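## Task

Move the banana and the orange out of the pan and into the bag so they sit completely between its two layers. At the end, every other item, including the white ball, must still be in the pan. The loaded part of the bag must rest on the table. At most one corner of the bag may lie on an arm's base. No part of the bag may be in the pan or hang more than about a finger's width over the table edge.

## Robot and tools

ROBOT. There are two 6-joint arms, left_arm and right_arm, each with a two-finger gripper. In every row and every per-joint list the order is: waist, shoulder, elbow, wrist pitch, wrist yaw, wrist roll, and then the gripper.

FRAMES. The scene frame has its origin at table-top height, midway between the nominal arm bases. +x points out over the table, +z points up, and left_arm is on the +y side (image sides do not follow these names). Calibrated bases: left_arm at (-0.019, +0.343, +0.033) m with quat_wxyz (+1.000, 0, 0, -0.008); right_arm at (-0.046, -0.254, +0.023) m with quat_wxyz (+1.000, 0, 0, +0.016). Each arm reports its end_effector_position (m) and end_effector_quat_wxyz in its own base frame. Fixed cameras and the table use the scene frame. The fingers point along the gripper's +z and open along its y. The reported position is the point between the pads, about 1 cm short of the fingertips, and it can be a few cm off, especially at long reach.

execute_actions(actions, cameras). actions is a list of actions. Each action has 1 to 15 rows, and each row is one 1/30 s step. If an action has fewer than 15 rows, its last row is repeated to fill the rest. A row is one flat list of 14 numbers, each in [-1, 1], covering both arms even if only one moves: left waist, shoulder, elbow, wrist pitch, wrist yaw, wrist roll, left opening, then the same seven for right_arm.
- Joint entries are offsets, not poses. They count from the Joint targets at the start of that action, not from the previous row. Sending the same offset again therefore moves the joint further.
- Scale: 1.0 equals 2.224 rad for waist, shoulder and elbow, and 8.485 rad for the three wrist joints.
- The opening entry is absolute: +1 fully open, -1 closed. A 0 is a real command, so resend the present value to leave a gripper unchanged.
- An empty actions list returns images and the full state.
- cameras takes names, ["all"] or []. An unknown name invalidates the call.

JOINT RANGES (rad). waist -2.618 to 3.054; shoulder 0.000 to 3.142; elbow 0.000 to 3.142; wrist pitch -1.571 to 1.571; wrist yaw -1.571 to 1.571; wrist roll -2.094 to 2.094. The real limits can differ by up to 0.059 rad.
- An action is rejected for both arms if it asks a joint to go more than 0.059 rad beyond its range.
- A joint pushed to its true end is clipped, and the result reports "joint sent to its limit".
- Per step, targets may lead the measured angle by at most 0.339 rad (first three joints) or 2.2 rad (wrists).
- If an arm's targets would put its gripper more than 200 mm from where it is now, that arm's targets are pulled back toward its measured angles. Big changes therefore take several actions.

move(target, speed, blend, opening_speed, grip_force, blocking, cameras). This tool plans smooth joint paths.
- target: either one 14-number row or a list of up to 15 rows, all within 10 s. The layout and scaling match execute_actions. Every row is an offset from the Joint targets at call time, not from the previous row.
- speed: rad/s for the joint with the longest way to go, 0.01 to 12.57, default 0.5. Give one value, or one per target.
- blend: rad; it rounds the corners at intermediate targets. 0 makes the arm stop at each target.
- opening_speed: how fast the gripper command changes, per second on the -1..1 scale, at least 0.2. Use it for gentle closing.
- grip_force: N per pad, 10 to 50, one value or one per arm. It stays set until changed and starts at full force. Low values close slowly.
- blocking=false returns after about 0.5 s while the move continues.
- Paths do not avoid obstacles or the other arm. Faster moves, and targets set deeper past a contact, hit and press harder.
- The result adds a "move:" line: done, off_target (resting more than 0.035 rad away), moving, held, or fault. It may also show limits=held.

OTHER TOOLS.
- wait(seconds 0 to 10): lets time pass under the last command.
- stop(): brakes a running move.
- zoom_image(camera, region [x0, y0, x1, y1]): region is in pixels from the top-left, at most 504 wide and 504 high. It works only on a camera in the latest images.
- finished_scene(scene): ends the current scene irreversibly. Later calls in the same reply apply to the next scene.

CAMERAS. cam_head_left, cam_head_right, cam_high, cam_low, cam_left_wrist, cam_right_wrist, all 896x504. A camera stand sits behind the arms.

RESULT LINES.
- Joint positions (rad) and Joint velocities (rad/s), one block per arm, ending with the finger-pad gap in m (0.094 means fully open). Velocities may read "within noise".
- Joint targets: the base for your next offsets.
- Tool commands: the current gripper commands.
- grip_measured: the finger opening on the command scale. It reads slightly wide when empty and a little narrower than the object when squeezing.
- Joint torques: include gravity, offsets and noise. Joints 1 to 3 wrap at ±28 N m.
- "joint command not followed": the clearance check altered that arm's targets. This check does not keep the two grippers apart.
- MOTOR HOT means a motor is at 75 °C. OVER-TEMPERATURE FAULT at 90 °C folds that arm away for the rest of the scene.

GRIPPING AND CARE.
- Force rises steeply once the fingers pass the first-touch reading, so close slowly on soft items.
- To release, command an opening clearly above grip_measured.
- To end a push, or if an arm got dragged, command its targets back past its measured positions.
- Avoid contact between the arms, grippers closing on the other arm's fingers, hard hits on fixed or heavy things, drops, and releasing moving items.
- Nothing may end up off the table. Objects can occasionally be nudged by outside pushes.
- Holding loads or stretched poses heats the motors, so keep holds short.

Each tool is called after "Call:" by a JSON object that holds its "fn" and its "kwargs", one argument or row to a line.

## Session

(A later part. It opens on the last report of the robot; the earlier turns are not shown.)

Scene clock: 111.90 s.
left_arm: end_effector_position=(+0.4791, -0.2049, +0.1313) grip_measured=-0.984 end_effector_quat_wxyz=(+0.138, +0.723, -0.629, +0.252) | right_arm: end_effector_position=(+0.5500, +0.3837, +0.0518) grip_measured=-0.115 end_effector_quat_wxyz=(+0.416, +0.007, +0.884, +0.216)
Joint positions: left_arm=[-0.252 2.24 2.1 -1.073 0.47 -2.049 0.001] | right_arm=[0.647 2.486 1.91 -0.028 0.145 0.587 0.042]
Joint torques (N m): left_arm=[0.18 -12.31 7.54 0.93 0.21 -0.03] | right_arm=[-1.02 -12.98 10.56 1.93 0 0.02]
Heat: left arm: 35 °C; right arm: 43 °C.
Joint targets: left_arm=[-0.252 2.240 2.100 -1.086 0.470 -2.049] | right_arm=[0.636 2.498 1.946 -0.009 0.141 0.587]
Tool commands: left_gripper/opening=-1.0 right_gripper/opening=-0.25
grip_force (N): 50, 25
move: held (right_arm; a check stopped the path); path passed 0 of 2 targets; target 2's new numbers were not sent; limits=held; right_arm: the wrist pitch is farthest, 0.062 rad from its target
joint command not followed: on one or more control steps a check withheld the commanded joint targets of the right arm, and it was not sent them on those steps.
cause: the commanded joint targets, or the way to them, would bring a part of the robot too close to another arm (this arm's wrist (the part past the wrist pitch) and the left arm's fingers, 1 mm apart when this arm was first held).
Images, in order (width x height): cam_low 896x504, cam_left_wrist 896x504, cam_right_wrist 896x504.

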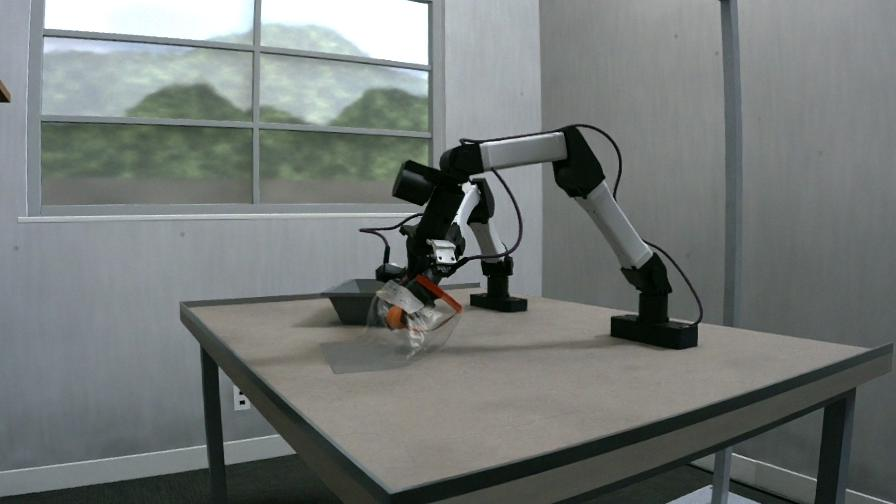

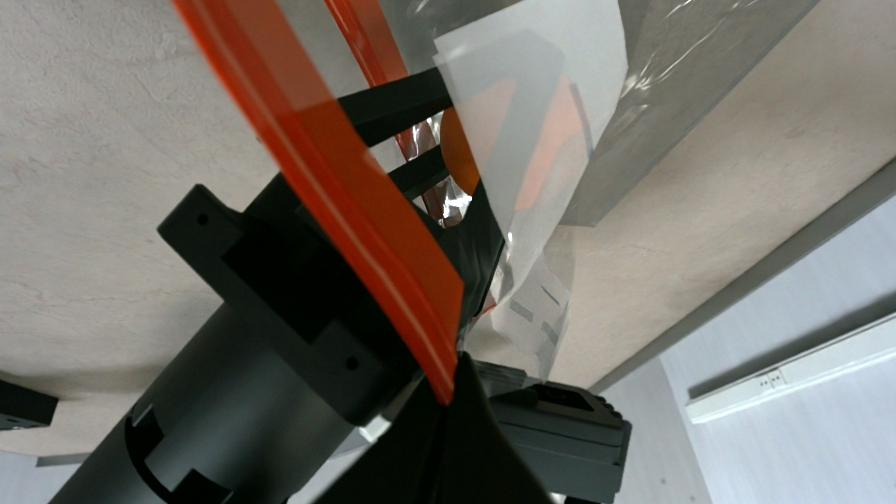

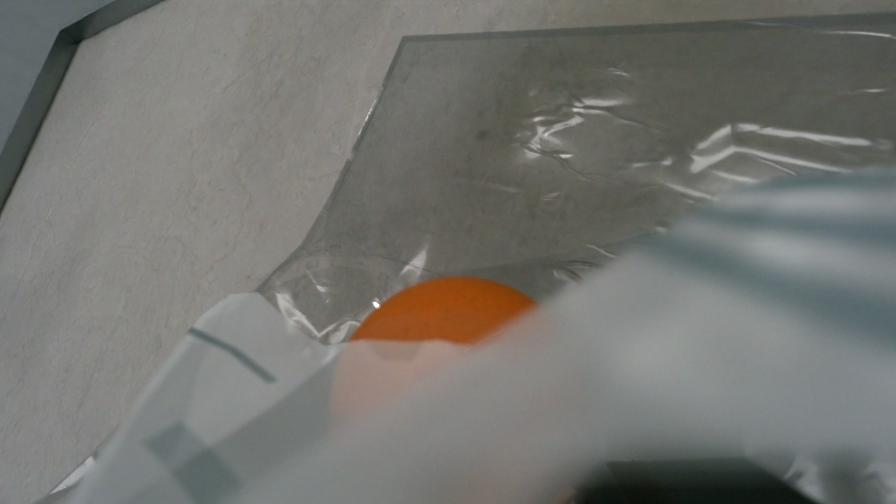

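Call:
{"fn": "move", "kwargs": {
  "target": [0.009,0.0103,0.0622,-0.0136,0,0,-1,0,0,0,0,0,0,-0.25],
  "speed": 0.3
}}

Call:
{"fn": "move", "kwargs": {
  "target": [
    [0,0,0,0,0,0,-1,0,0.0102,-0.0091,0.0051,0,0,-0.25],
    [0,0,0,0,0,0,-1,0,0.0102,-0.0091,0.0051,0,0,0.15]
  ],
  "speed": 0.35,
  "opening_speed": 0.6,
  "cameras": ["cam_right_wrist","cam_low","cam_left_wrist"]
}}

Call:
{"fn": "zoom_image", "kwargs": {
  "camera": "cam_low",
  "region": [300, 200, 560, 400]
}}

Scene clock: 112.93 s.
left_arm: end_effector_position=(+0.4791, -0.2049, +0.1313) grip_measured=-0.984 end_effector_quat_wxyz=(+0.138, +0.723, -0.629, +0.252) | right_arm: end_effector_position=(+0.5500, +0.3837, +0.0518) grip_measured=-0.115 end_effector_quat_wxyz=(+0.416, +0.007, +0.884, +0.216)
Joint positions: left_arm=[-0.252 2.24 2.1 -1.073 0.47 -2.049 0.001] | right_arm=[0.647 2.486 1.91 -0.028 0.145 0.587 0.042]
Joint torques (N m): left_arm=[0.21 -12.33 7.58 0.93 0.2 -0.03] | right_arm=[-1.05 -12.97 10.54 1.93 0.01 0.02]
Heat: left arm: 36 °C; right arm: 43 °C.
Joint targets: left_arm=[-0.252 2.240 2.100 -1.086 0.470 -2.049] | right_arm=[0.636 2.498 1.946 -0.009 0.141 0.587]
grip_force (N): 50, 25
move: held (left_arm; a check stopped the path), off_target (right_arm); limits=held; left_arm: the elbow is farthest, 0.138 rad from its target; right_arm: the elbow is farthest, 0.036 rad from its target
joint command not followed: on one or more control steps a check withheld the commanded joint targets of the left arm, and it was not sent them on those steps.
cause: the commanded joint targets, or the way to them, would bring a part of the robot too close to another arm (this arm's fingers and the right arm's wrist (the part past the wrist pitch), 1 mm apart when this arm was first held).

Scene clock: 113.43 s.
left_arm: end_effector_position=(+0.4791, -0.2049, +0.1313) grip_measured=-0.984 end_effector_quat_wxyz=(+0.138, +0.723, -0.629, +0.252) | right_arm: end_effector_position=(+0.5500, +0.3837, +0.0518) grip_measured=-0.115 end_effector_quat_wxyz=(+0.416, +0.007, +0.884, +0.216)
Joint positions: left_arm=[-0.252 2.24 2.1 -1.073 0.47 -2.049 0.001] | right_arm=[0.647 2.486 1.91 -0.028 0.145 0.587 0.042]
Joint torques (N m): left_arm=[0.2 -12.3 7.54 0.93 0.2 -0.03] | right_arm=[-1.05 -12.97 10.58 1.92 0 0.02]
Heat: left arm: 36 °C; right arm: 43 °C.
Joint targets: left_arm=[-0.252 2.240 2.100 -1.086 0.470 -2.049] | right_arm=[0.636 2.498 1.946 -0.009 0.141 0.587]
Tool commands: left_gripper/opening=-1.0 right_gripper/opening=-0.25
grip_force (N): 50, 25
move: held (right_arm; a check stopped the path); path passed 0 of 2 targets; target 2's new numbers were not sent; limits=held; right_arm: the wrist pitch is farthest, 0.062 rad from its target
joint command not followed: on one or more control steps a check withheld the commanded joint targets of the right arm, and it was not sent them on those steps.
cause: the commanded joint targets, or the way to them, would bring a part of the robot too close to another arm (this arm's wrist (the part past the wrist pitch) and the left arm's fingers, 1 mm apart when this arm was first held).
Images, in order (width x height): cam_low 896x504, cam_left_wrist 896x504, cam_right_wrist 896x504.

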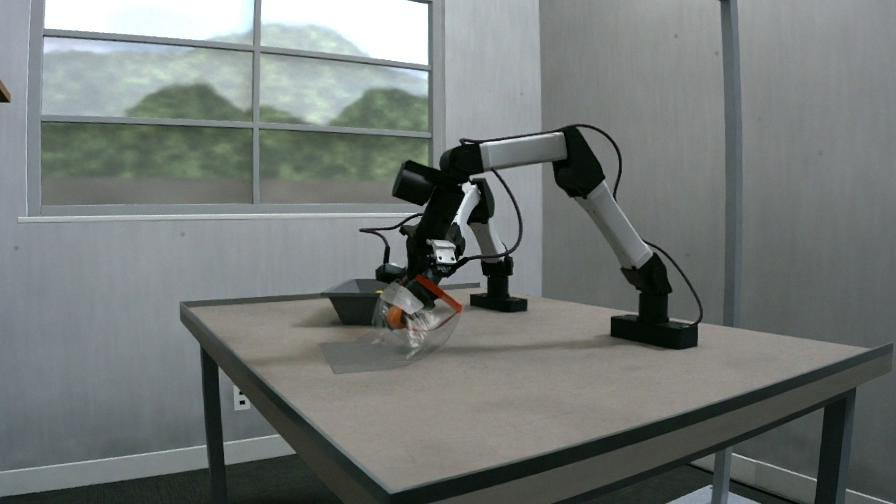

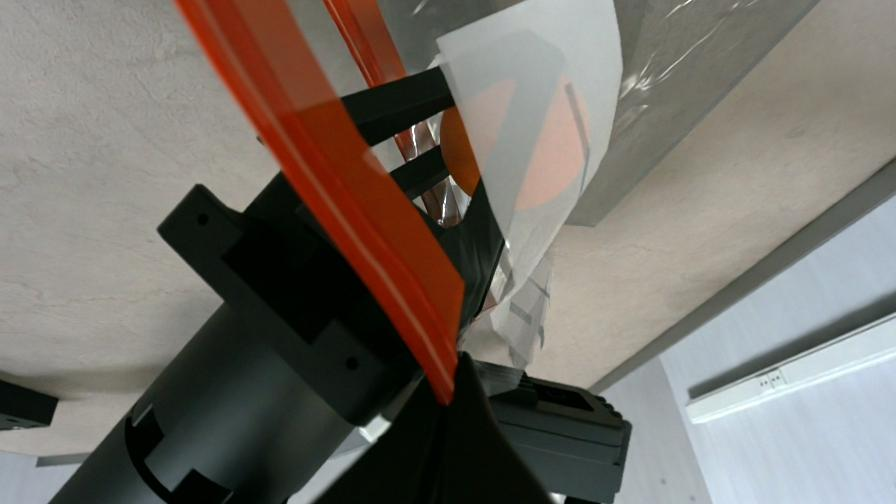

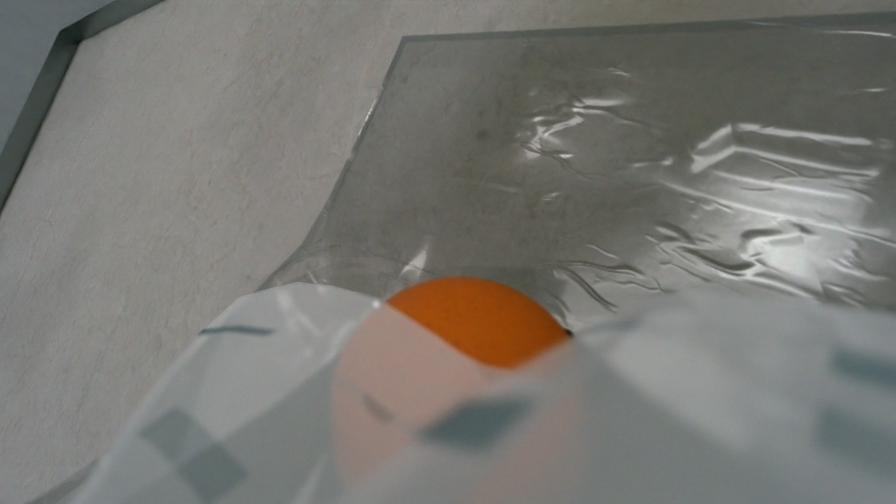

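Scaled by 1.938 from the camera's 896x504 image, which has a finer 1280x720 frame.

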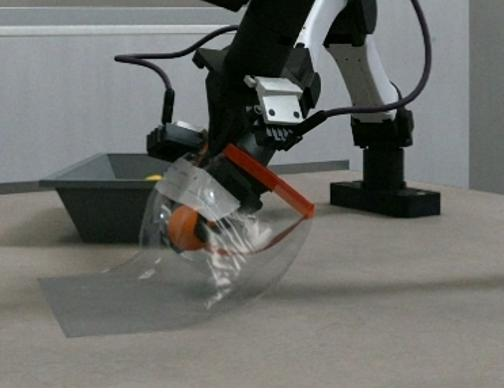

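Call:
{"fn": "move", "kwargs": {
  "target": [0,0,0,0,0,0,-1,0,0,0,0,0,0,0.1],
  "opening_speed": 0.4,
  "cameras": ["cam_right_wrist","cam_low","cam_left_wrist"]
}}

Call:
{"fn": "zoom_image", "kwargs": {
  "camera": "cam_low",
  "region": [300, 200, 560, 400]
}}

Scene clock: 114.90 s.
left_arm: end_effector_position=(+0.4791, -0.2049, +0.1313) grip_measured=-0.984 end_effector_quat_wxyz=(+0.138, +0.723, -0.629, +0.252) | right_arm: end_effector_position=(+0.5503, +0.3820, +0.0507) grip_measured=+0.099 end_effector_quat_wxyz=(+0.414, +0.008, +0.885, +0.214)
Joint positions: left_arm=[-0.252 2.24 2.1 -1.073 0.47 -2.049 0.001] | right_arm=[0.644 2.486 1.91 -0.033 0.145 0.587 0.052]
Joint torques (N m): left_arm=[0.21 -12.33 7.58 0.92 0.2 -0.03] | right_arm=[-0.8 -12.98 10.54 1.98 0 0.02]
Heat: left arm: 36 °C; right arm: 43 °C.
Joint targets: left_arm=[-0.252 2.240 2.100 -1.086 0.470 -2.049] | right_arm=[0.636 2.498 1.946 -0.009 0.141 0.587]
grip_force (N): 50, 25
move: off_target (right_arm); right_arm: the elbow is farthest, 0.036 rad from its target
Images, in order (width x height): cam_low 896x504, cam_left_wrist 896x504, cam_right_wrist 896x504.

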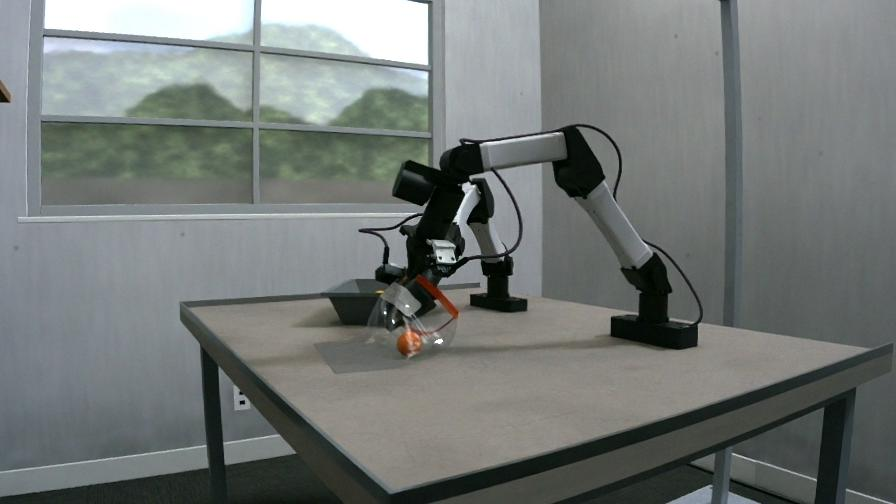

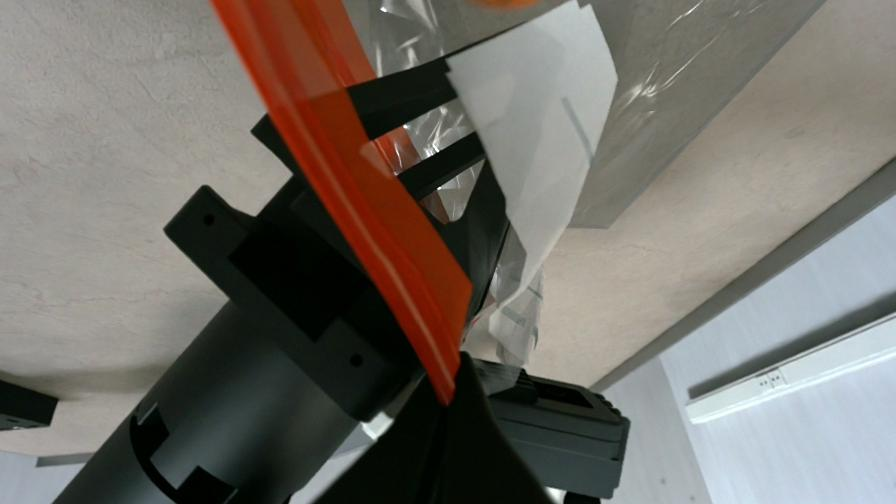

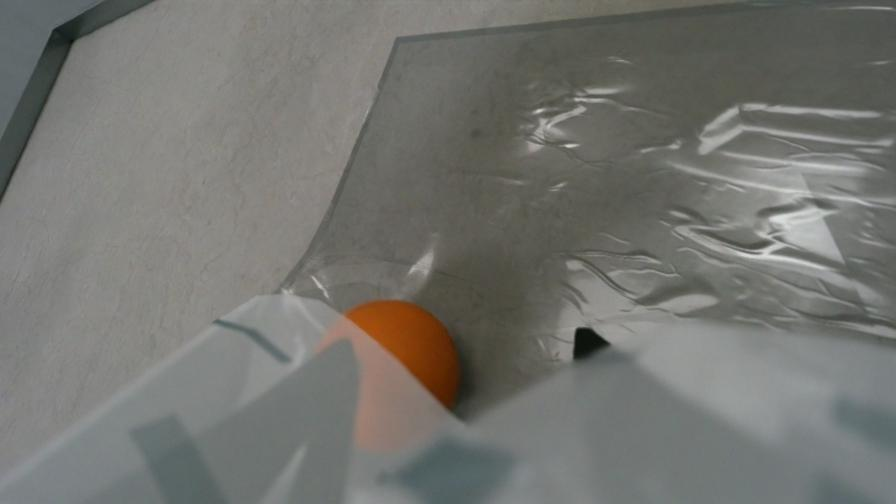

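Scaled by 1.938 from the camera's 896x504 image, which has a finer 1280x720 frame.

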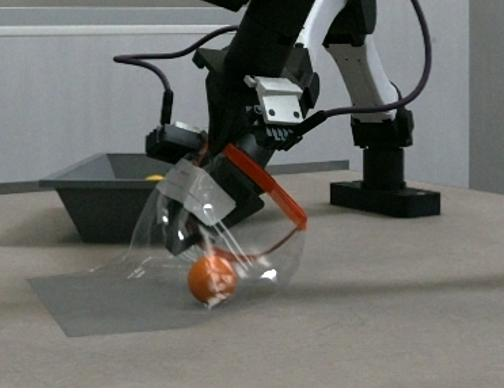

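Call:
{"fn": "move", "kwargs": {
  "target": [
    [0,0,0,0,0,0,-1,0.0058,-0.0908,-0.1610,0.0158,0.0020,0,0.1],
    [0,0,0,0,0,0,-1,0.0036,-0.2140,-0.2842,0.0187,0.0009,0.0006,0.1],
    [0,0,0,0,0,0,-1,-0.0522,-0.2464,-0.1331,-0.0814,0.0246,0.0605,0.3],
    [0,0,0,0,0,0,-1,-0.1071,-0.1268,-0.0190,-0.1554,0.0502,0.1309,0.3]
  ],
  "speed": [0.35,0.5,0.7,0.7],
  "blend": [0.03,0.08,0.1,0],
  "cameras": ["all"]
}}

Call:
{"fn": "zoom_image", "kwargs": {
  "camera": "cam_low",
  "region": [300, 200, 560, 400]
}}

Scene clock: 122.70 s.
left_arm: end_effector_position=(+0.4570, -0.2681, +0.1486) grip_measured=-0.984 end_effector_quat_wxyz=(+0.210, +0.663, -0.658, +0.290) | right_arm: end_effector_position=(+0.4448, +0.1718, +0.0922) grip_measured=+0.298 end_effector_quat_wxyz=(+0.216, +0.533, +0.818, -0.006)
Joint positions: left_arm=[-0.337 2.24 2.1 -1.023 0.627 -2.049 0.001] | right_arm=[0.507 2.188 1.922 -1.102 0.388 1.623 0.061]
Joint torques (N m): left_arm=[6.75 -12.41 7.64 0.47 -1.19 -0.03] | right_arm=[-10.61 -8.88 4.67 -1.63 1.9 0.85]
Heat: left arm: 39 °C; right arm: 46 °C.
Joint targets: left_arm=[-0.252 2.240 2.100 -1.086 0.470 -2.049] | right_arm=[0.398 2.216 1.903 -1.328 0.567 1.698]
grip_force (N): 50, 25
move: off_target (left_arm, right_arm); blend cut to 0 rad at target 3; target 3's new numbers were sent with right_arm's wrist yaw 0.071 rad from that target; left_arm: the wrist yaw is farthest, 0.157 rad from its target; right_arm: the wrist pitch is farthest, 0.226 rad from its target

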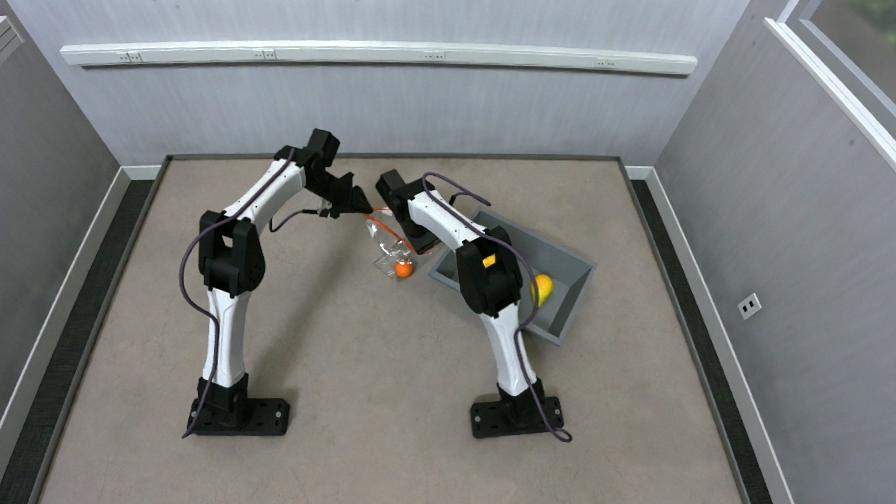

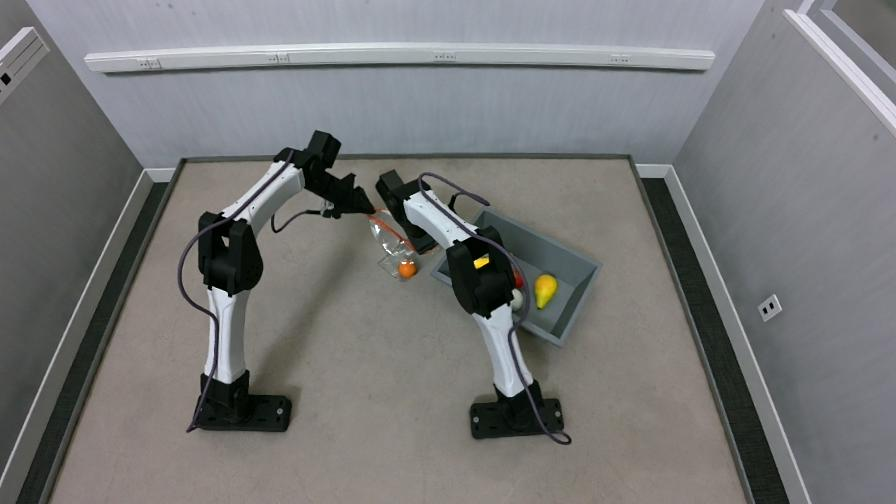

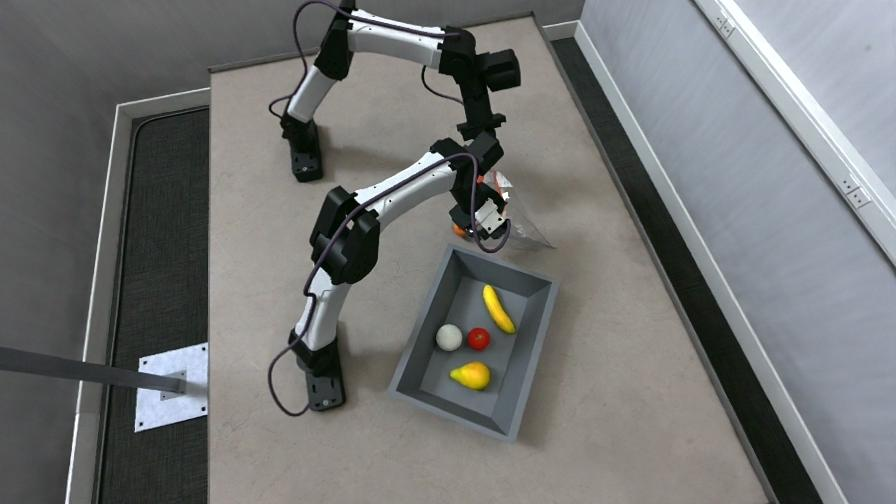

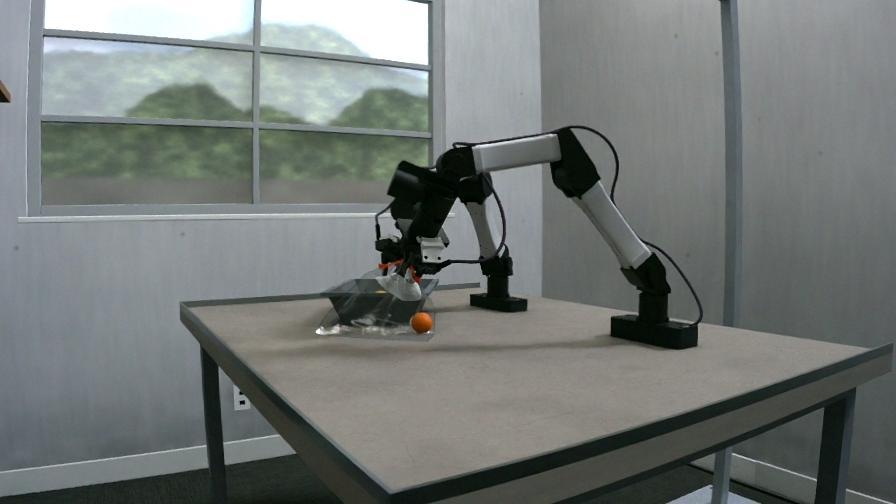

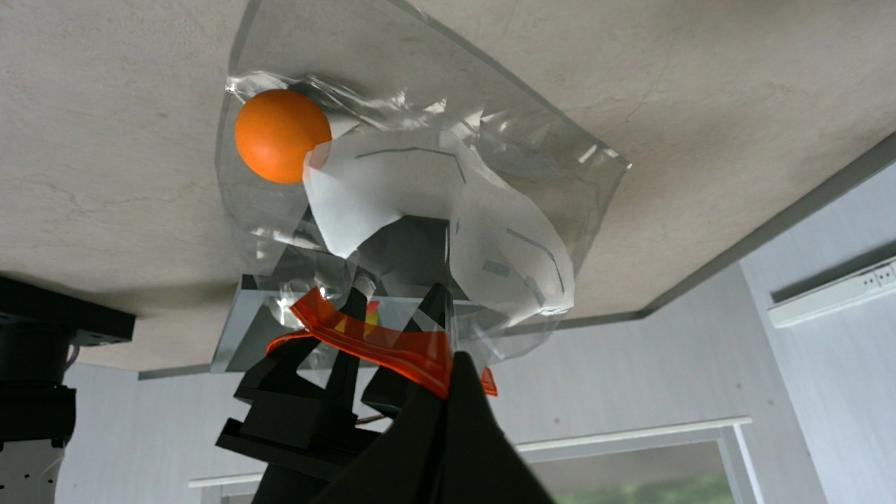

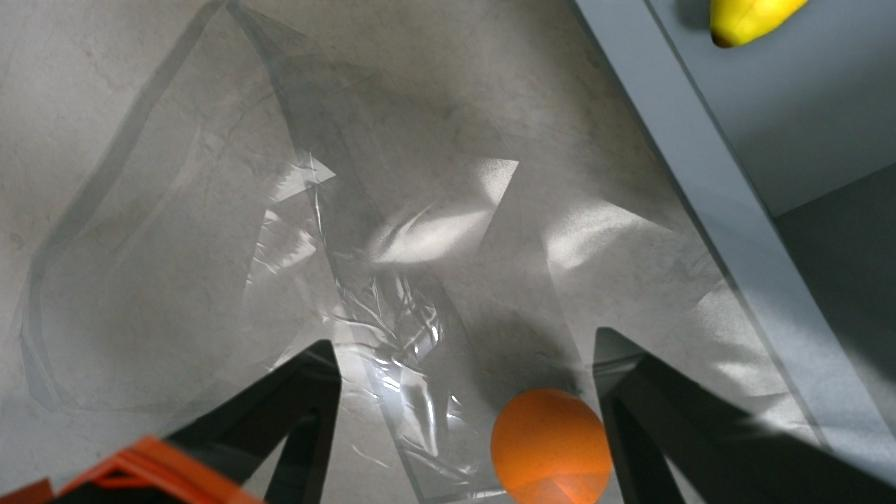

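Scaled by 1.938 from the camera's 896x504 image, which has a finer 1280x720 frame.

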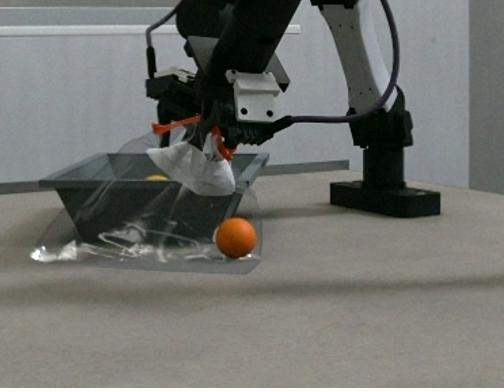

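Call:
{"fn": "move", "kwargs": {
  "target": [
    [0,0,0,0,0,0,-1,0.0490,-0.0126,0.0085,0.0266,-0.0211,-0.0088,0.3],
    [0,0,0,0,0,0,-1,0.0878,-0.0109,0.1789,-0.0218,-0.0193,0.0020,0.3]
  ],
  "speed": 0.3,
  "blend": 0.02,
  "cameras": ["all"]
}}

Call:
{"fn": "zoom_image", "kwargs": {
  "camera": "cam_low",
  "region": [300, 200, 560, 400]
}}

Scene clock: 126.53 s.
left_arm: end_effector_position=(+0.4591, -0.2423, +0.1408) grip_measured=-0.984 end_effector_quat_wxyz=(+0.200, +0.691, -0.642, +0.265) | right_arm: end_effector_position=(+0.4234, +0.2235, +0.1766) grip_measured=+0.298 end_effector_quat_wxyz=(+0.202, +0.530, +0.822, +0.051)
Joint positions: left_arm=[-0.298 2.24 2.1 -1.079 0.591 -2.049 0.001] | right_arm=[0.605 2.196 2.275 -1.39 0.333 1.707 0.061]
Joint torques (N m): left_arm=[3.71 -12.27 7.58 0.98 -0.88 -0.04] | right_arm=[-1.14 -11.55 8.62 -0.51 0.86 0.12]
Heat: left arm: 40 °C; right arm: 46 °C.
Joint targets: left_arm=[-0.252 2.240 2.100 -1.086 0.470 -2.049] | right_arm=[0.593 2.192 2.301 -1.512 0.404 1.715]
grip_force (N): 50, 25
move: off_target (left_arm, right_arm); left_arm: the wrist yaw is farthest, 0.121 rad from its target; right_arm: the wrist pitch is farthest, 0.123 rad from its target

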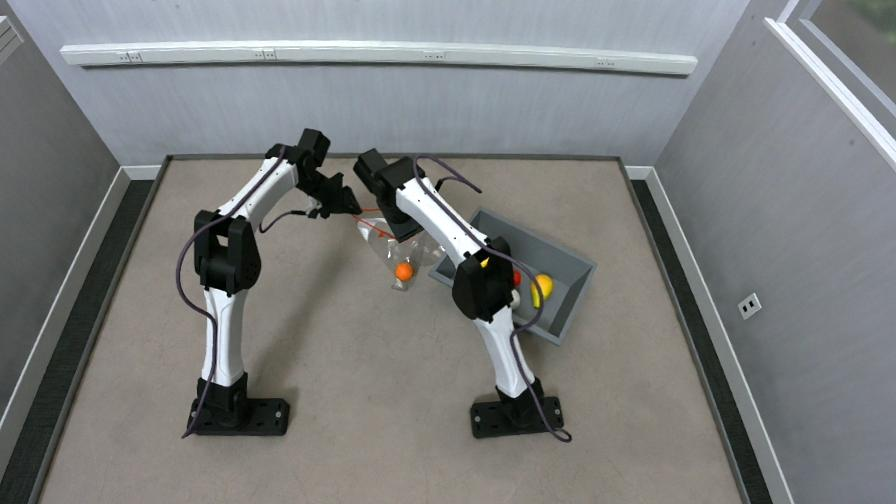

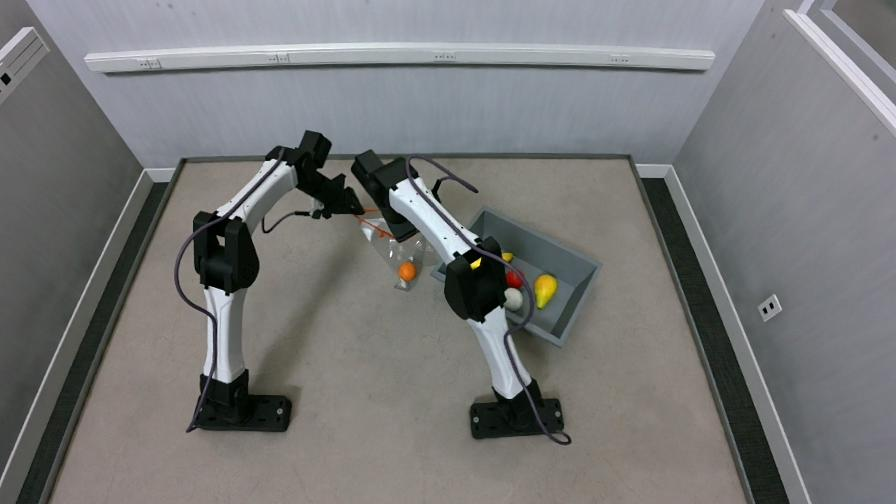

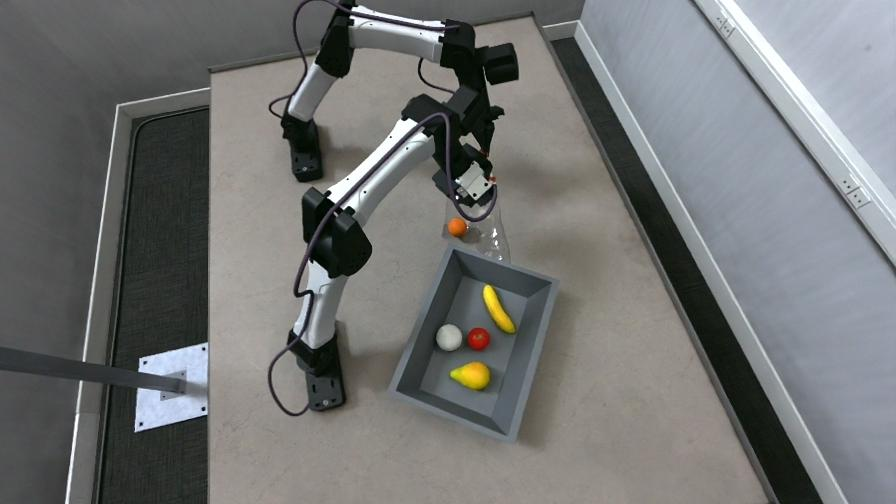

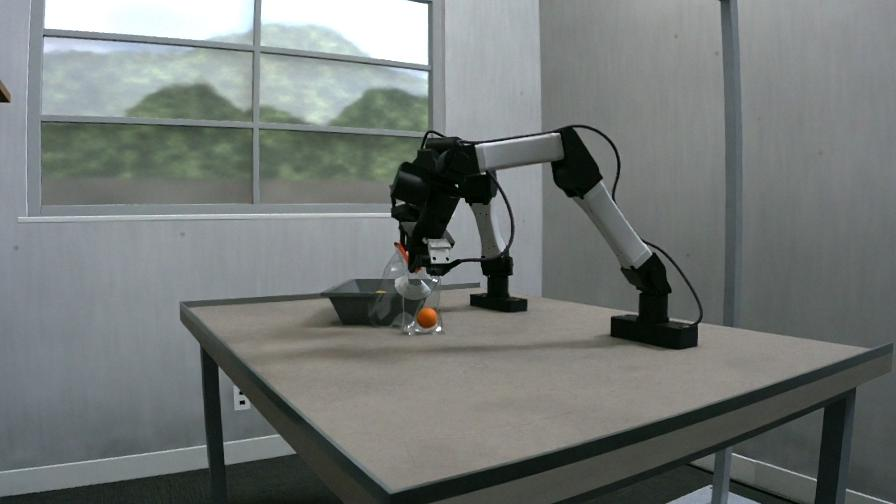

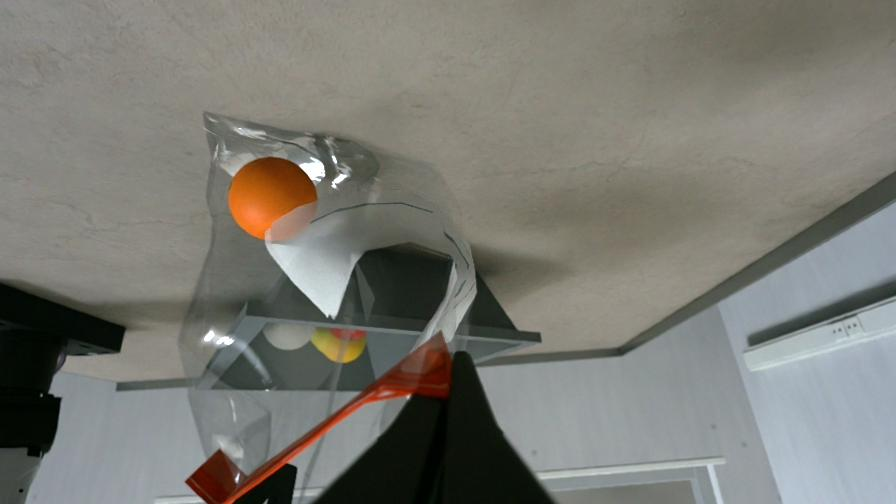

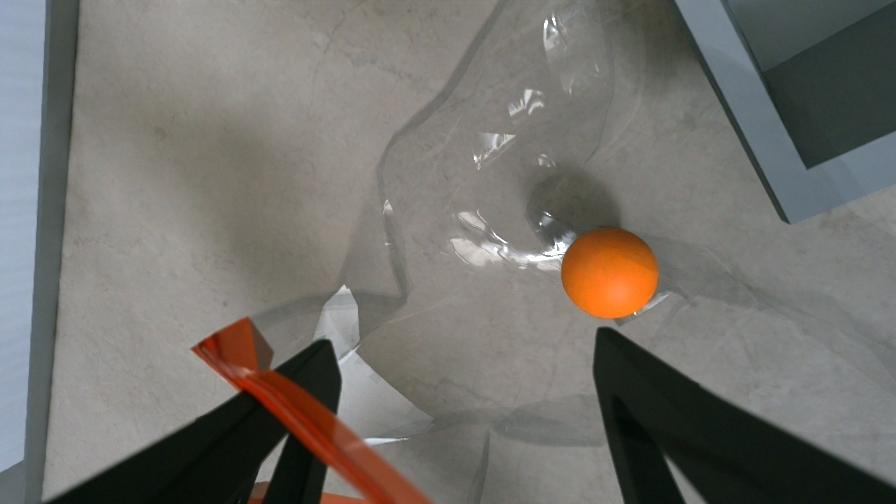

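Scaled by 1.938 from the camera's 896x504 image, which has a finer 1280x720 frame.

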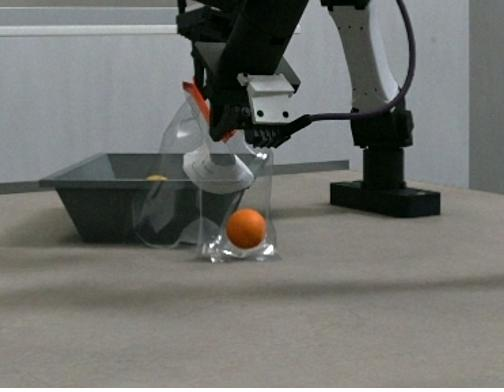

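Call:
{"fn": "move", "kwargs": {
  "target": [-0.0405,-0.0190,-0.1275,0.0295,-0.0014,0,-1,0,0,0,0,0,0,0.3],
  "speed": 0.3,
  "cameras": ["cam_right_wrist","cam_left_wrist","cam_high","cam_low"]
}}

Call:
{"fn": "zoom_image", "kwargs": {
  "camera": "cam_low",
  "region": [300, 150, 560, 350]
}}

Call:
{"fn": "zoom_image", "kwargs": {
  "camera": "cam_right_wrist",
  "region": [150, 250, 600, 504]
}}

Scene clock: 129.27 s.
left_arm: end_effector_position=(+0.4397, -0.2684, +0.0879) grip_measured=-0.984 end_effector_quat_wxyz=(+0.197, +0.669, -0.666, +0.265) | right_arm: end_effector_position=(+0.4170, +0.2138, +0.1730) grip_measured=+0.298 end_effector_quat_wxyz=(+0.203, +0.534, +0.820, +0.024)
Joint positions: left_arm=[-0.363 2.205 1.834 -0.828 0.574 -2.049 0.001] | right_arm=[0.604 2.201 2.276 -1.436 0.357 1.721 0.061]
Joint torques (N m): left_arm=[1.83 -12.68 5.87 1.01 -0.84 -0.04] | right_arm=[-1.07 -12.04 8.5 -0.18 0.66 -0.07]
Heat: left arm: 41 °C; right arm: 46 °C.
Joint targets: left_arm=[-0.342 2.198 1.816 -0.835 0.458 -2.049] | right_arm=[0.593 2.192 2.301 -1.513 0.404 1.715]
grip_force (N): 50, 25
move: off_target (left_arm, right_arm); left_arm: the wrist yaw is farthest, 0.116 rad from its target; right_arm: the wrist pitch is farthest, 0.076 rad from its target
Images, in order (width x height): cam_high 896x504, cam_low 896x504, cam_left_wrist 896x504, cam_right_wrist 896x504.

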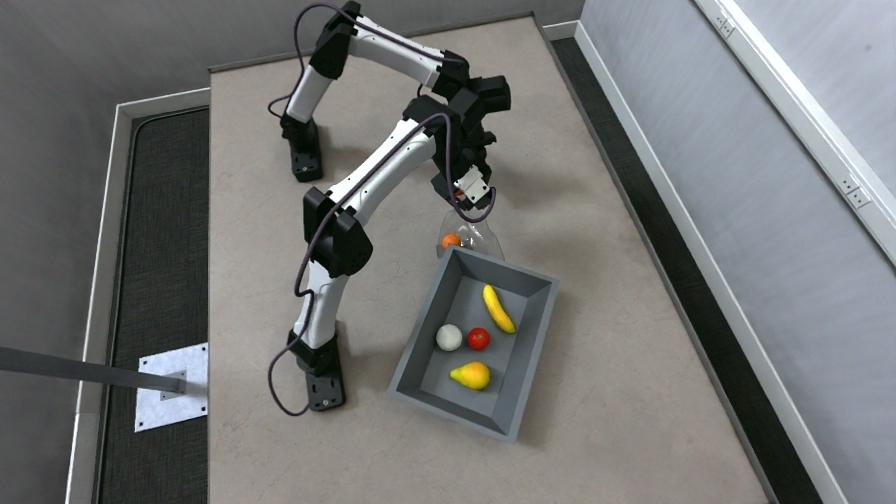

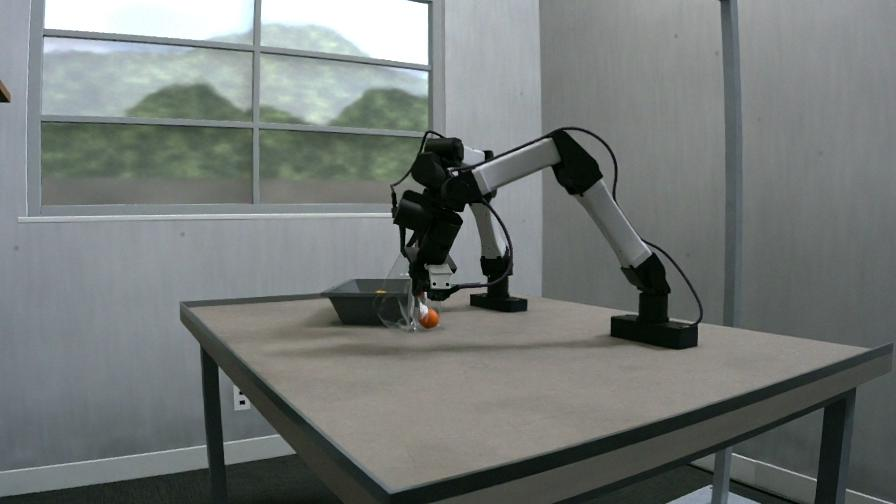

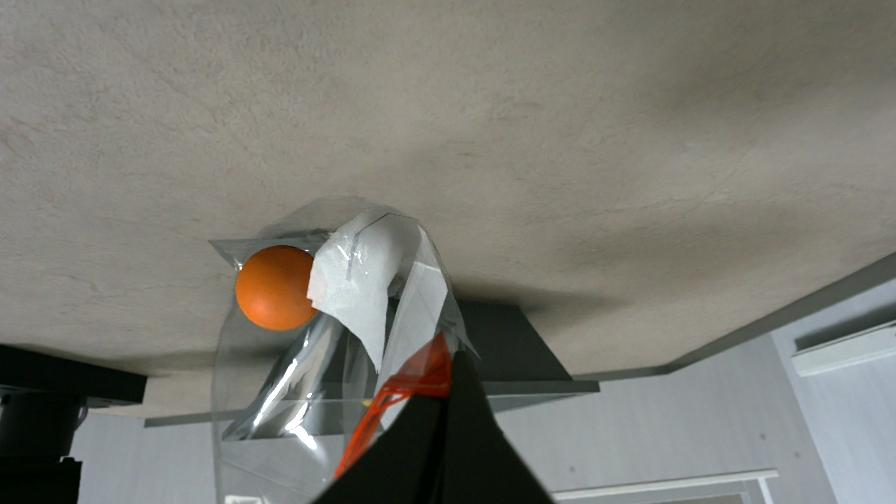

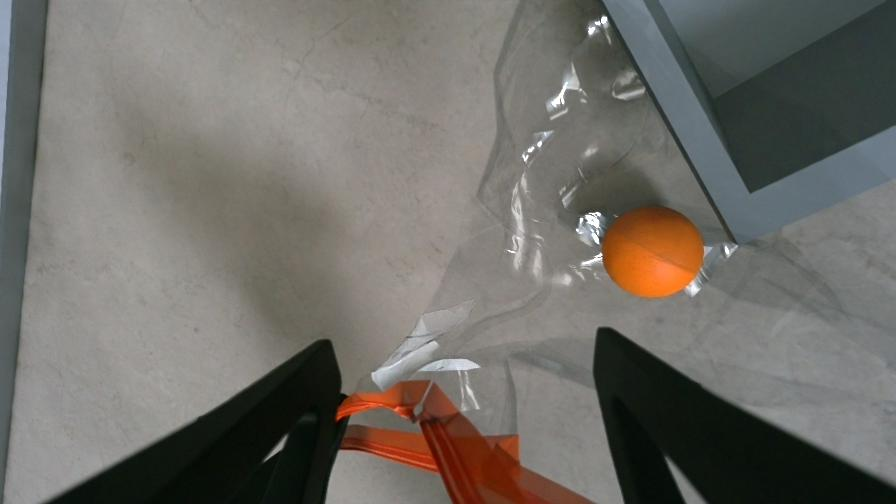

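Scaled by 1.938 from the camera's 896x504 image, which has a finer 1280x720 frame.

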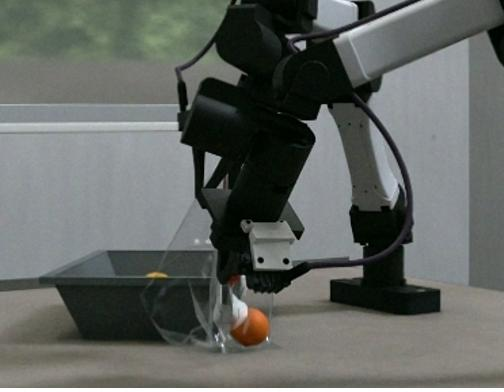

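Scaled by 1.120 from the camera's 896x504 image, which has a finer 1280x720 frame.

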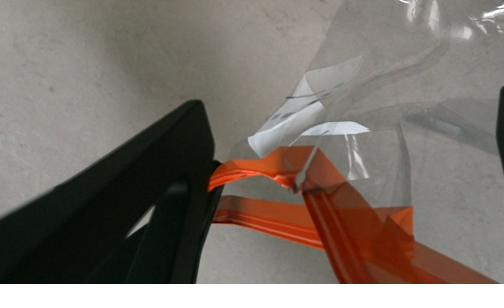

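Call:
{"fn": "move", "kwargs": {
  "target": [0,0,0,0,0,0,-1,-0.1493,-0.2131,-0.4577,0.1390,-0.1211,0.0277,0.3],
  "speed": 0.4,
  "cameras": ["cam_right_wrist","cam_left_wrist","cam_high","cam_low"]
}}

Call:
{"fn": "zoom_image", "kwargs": {
  "camera": "cam_low",
  "region": [300, 150, 560, 350]
}}

Scene clock: 134.50 s.
left_arm: end_effector_position=(+0.4470, -0.2547, +0.0806) grip_measured=-0.984 end_effector_quat_wxyz=(+0.165, +0.684, -0.664, +0.253) | right_arm: end_effector_position=(+0.4217, +0.2228, +0.1561) grip_measured=+0.299 end_effector_quat_wxyz=(-0.093, +0.581, +0.677, +0.442)
Joint positions: left_arm=[-0.354 2.205 1.829 -0.828 0.504 -2.049 0.001] | right_arm=[0.275 1.768 1.288 -0.328 -0.612 1.944 0.061]
Joint torques (N m): left_arm=[1.09 -12.66 6.32 1.02 -0.21 -0.04] | right_arm=[-1.35 -13.01 6.52 1.36 -0.3 0.08]
Heat: left arm: 41 °C; right arm: 47 °C.
Joint targets: left_arm=[-0.342 2.198 1.816 -0.835 0.458 -2.049] | right_arm=[0.261 1.718 1.283 -0.333 -0.624 1.950]
grip_force (N): 50, 25
move: off_target (left_arm, right_arm); left_arm: the wrist yaw is farthest, 0.046 rad from its target; right_arm: the shoulder is farthest, 0.050 rad from its target
Images, in order (width x height): cam_high 896x504, cam_low 896x504, cam_left_wrist 896x504, cam_right_wrist 896x504.

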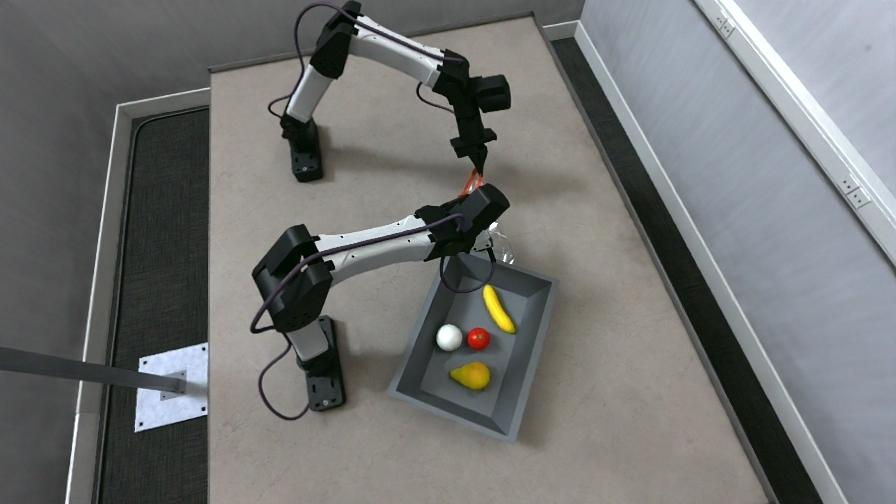

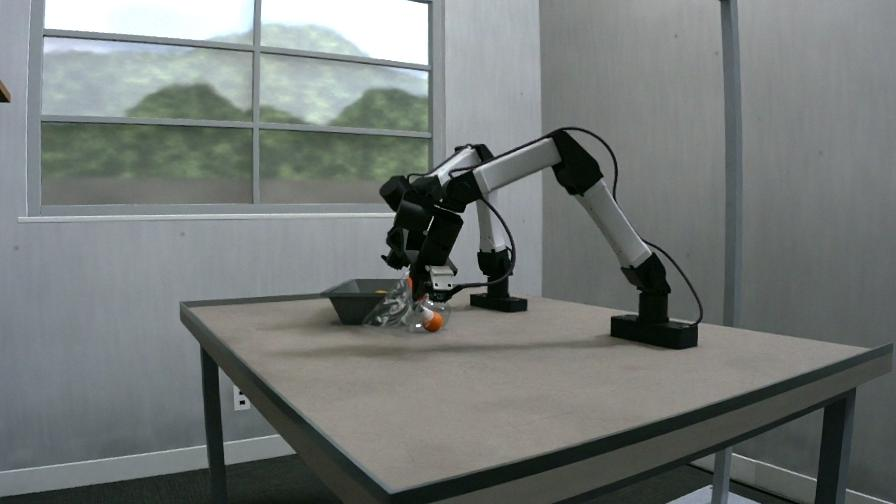

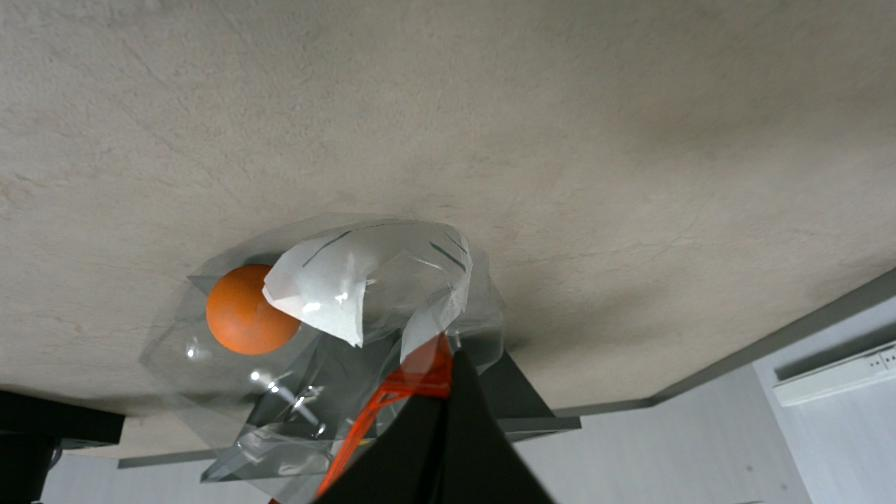

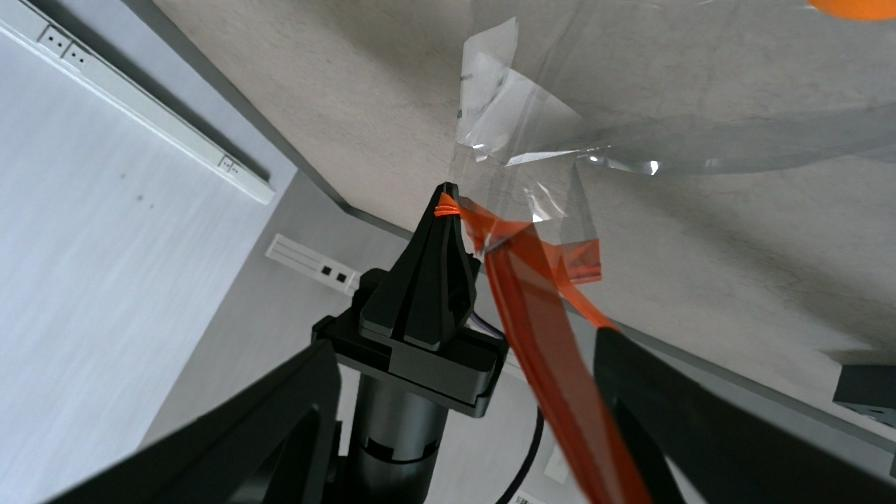

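Scaled by 1.938 from the camera's 896x504 image, which has a finer 1280x720 frame.

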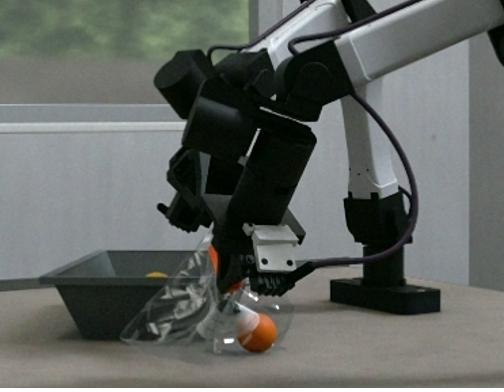

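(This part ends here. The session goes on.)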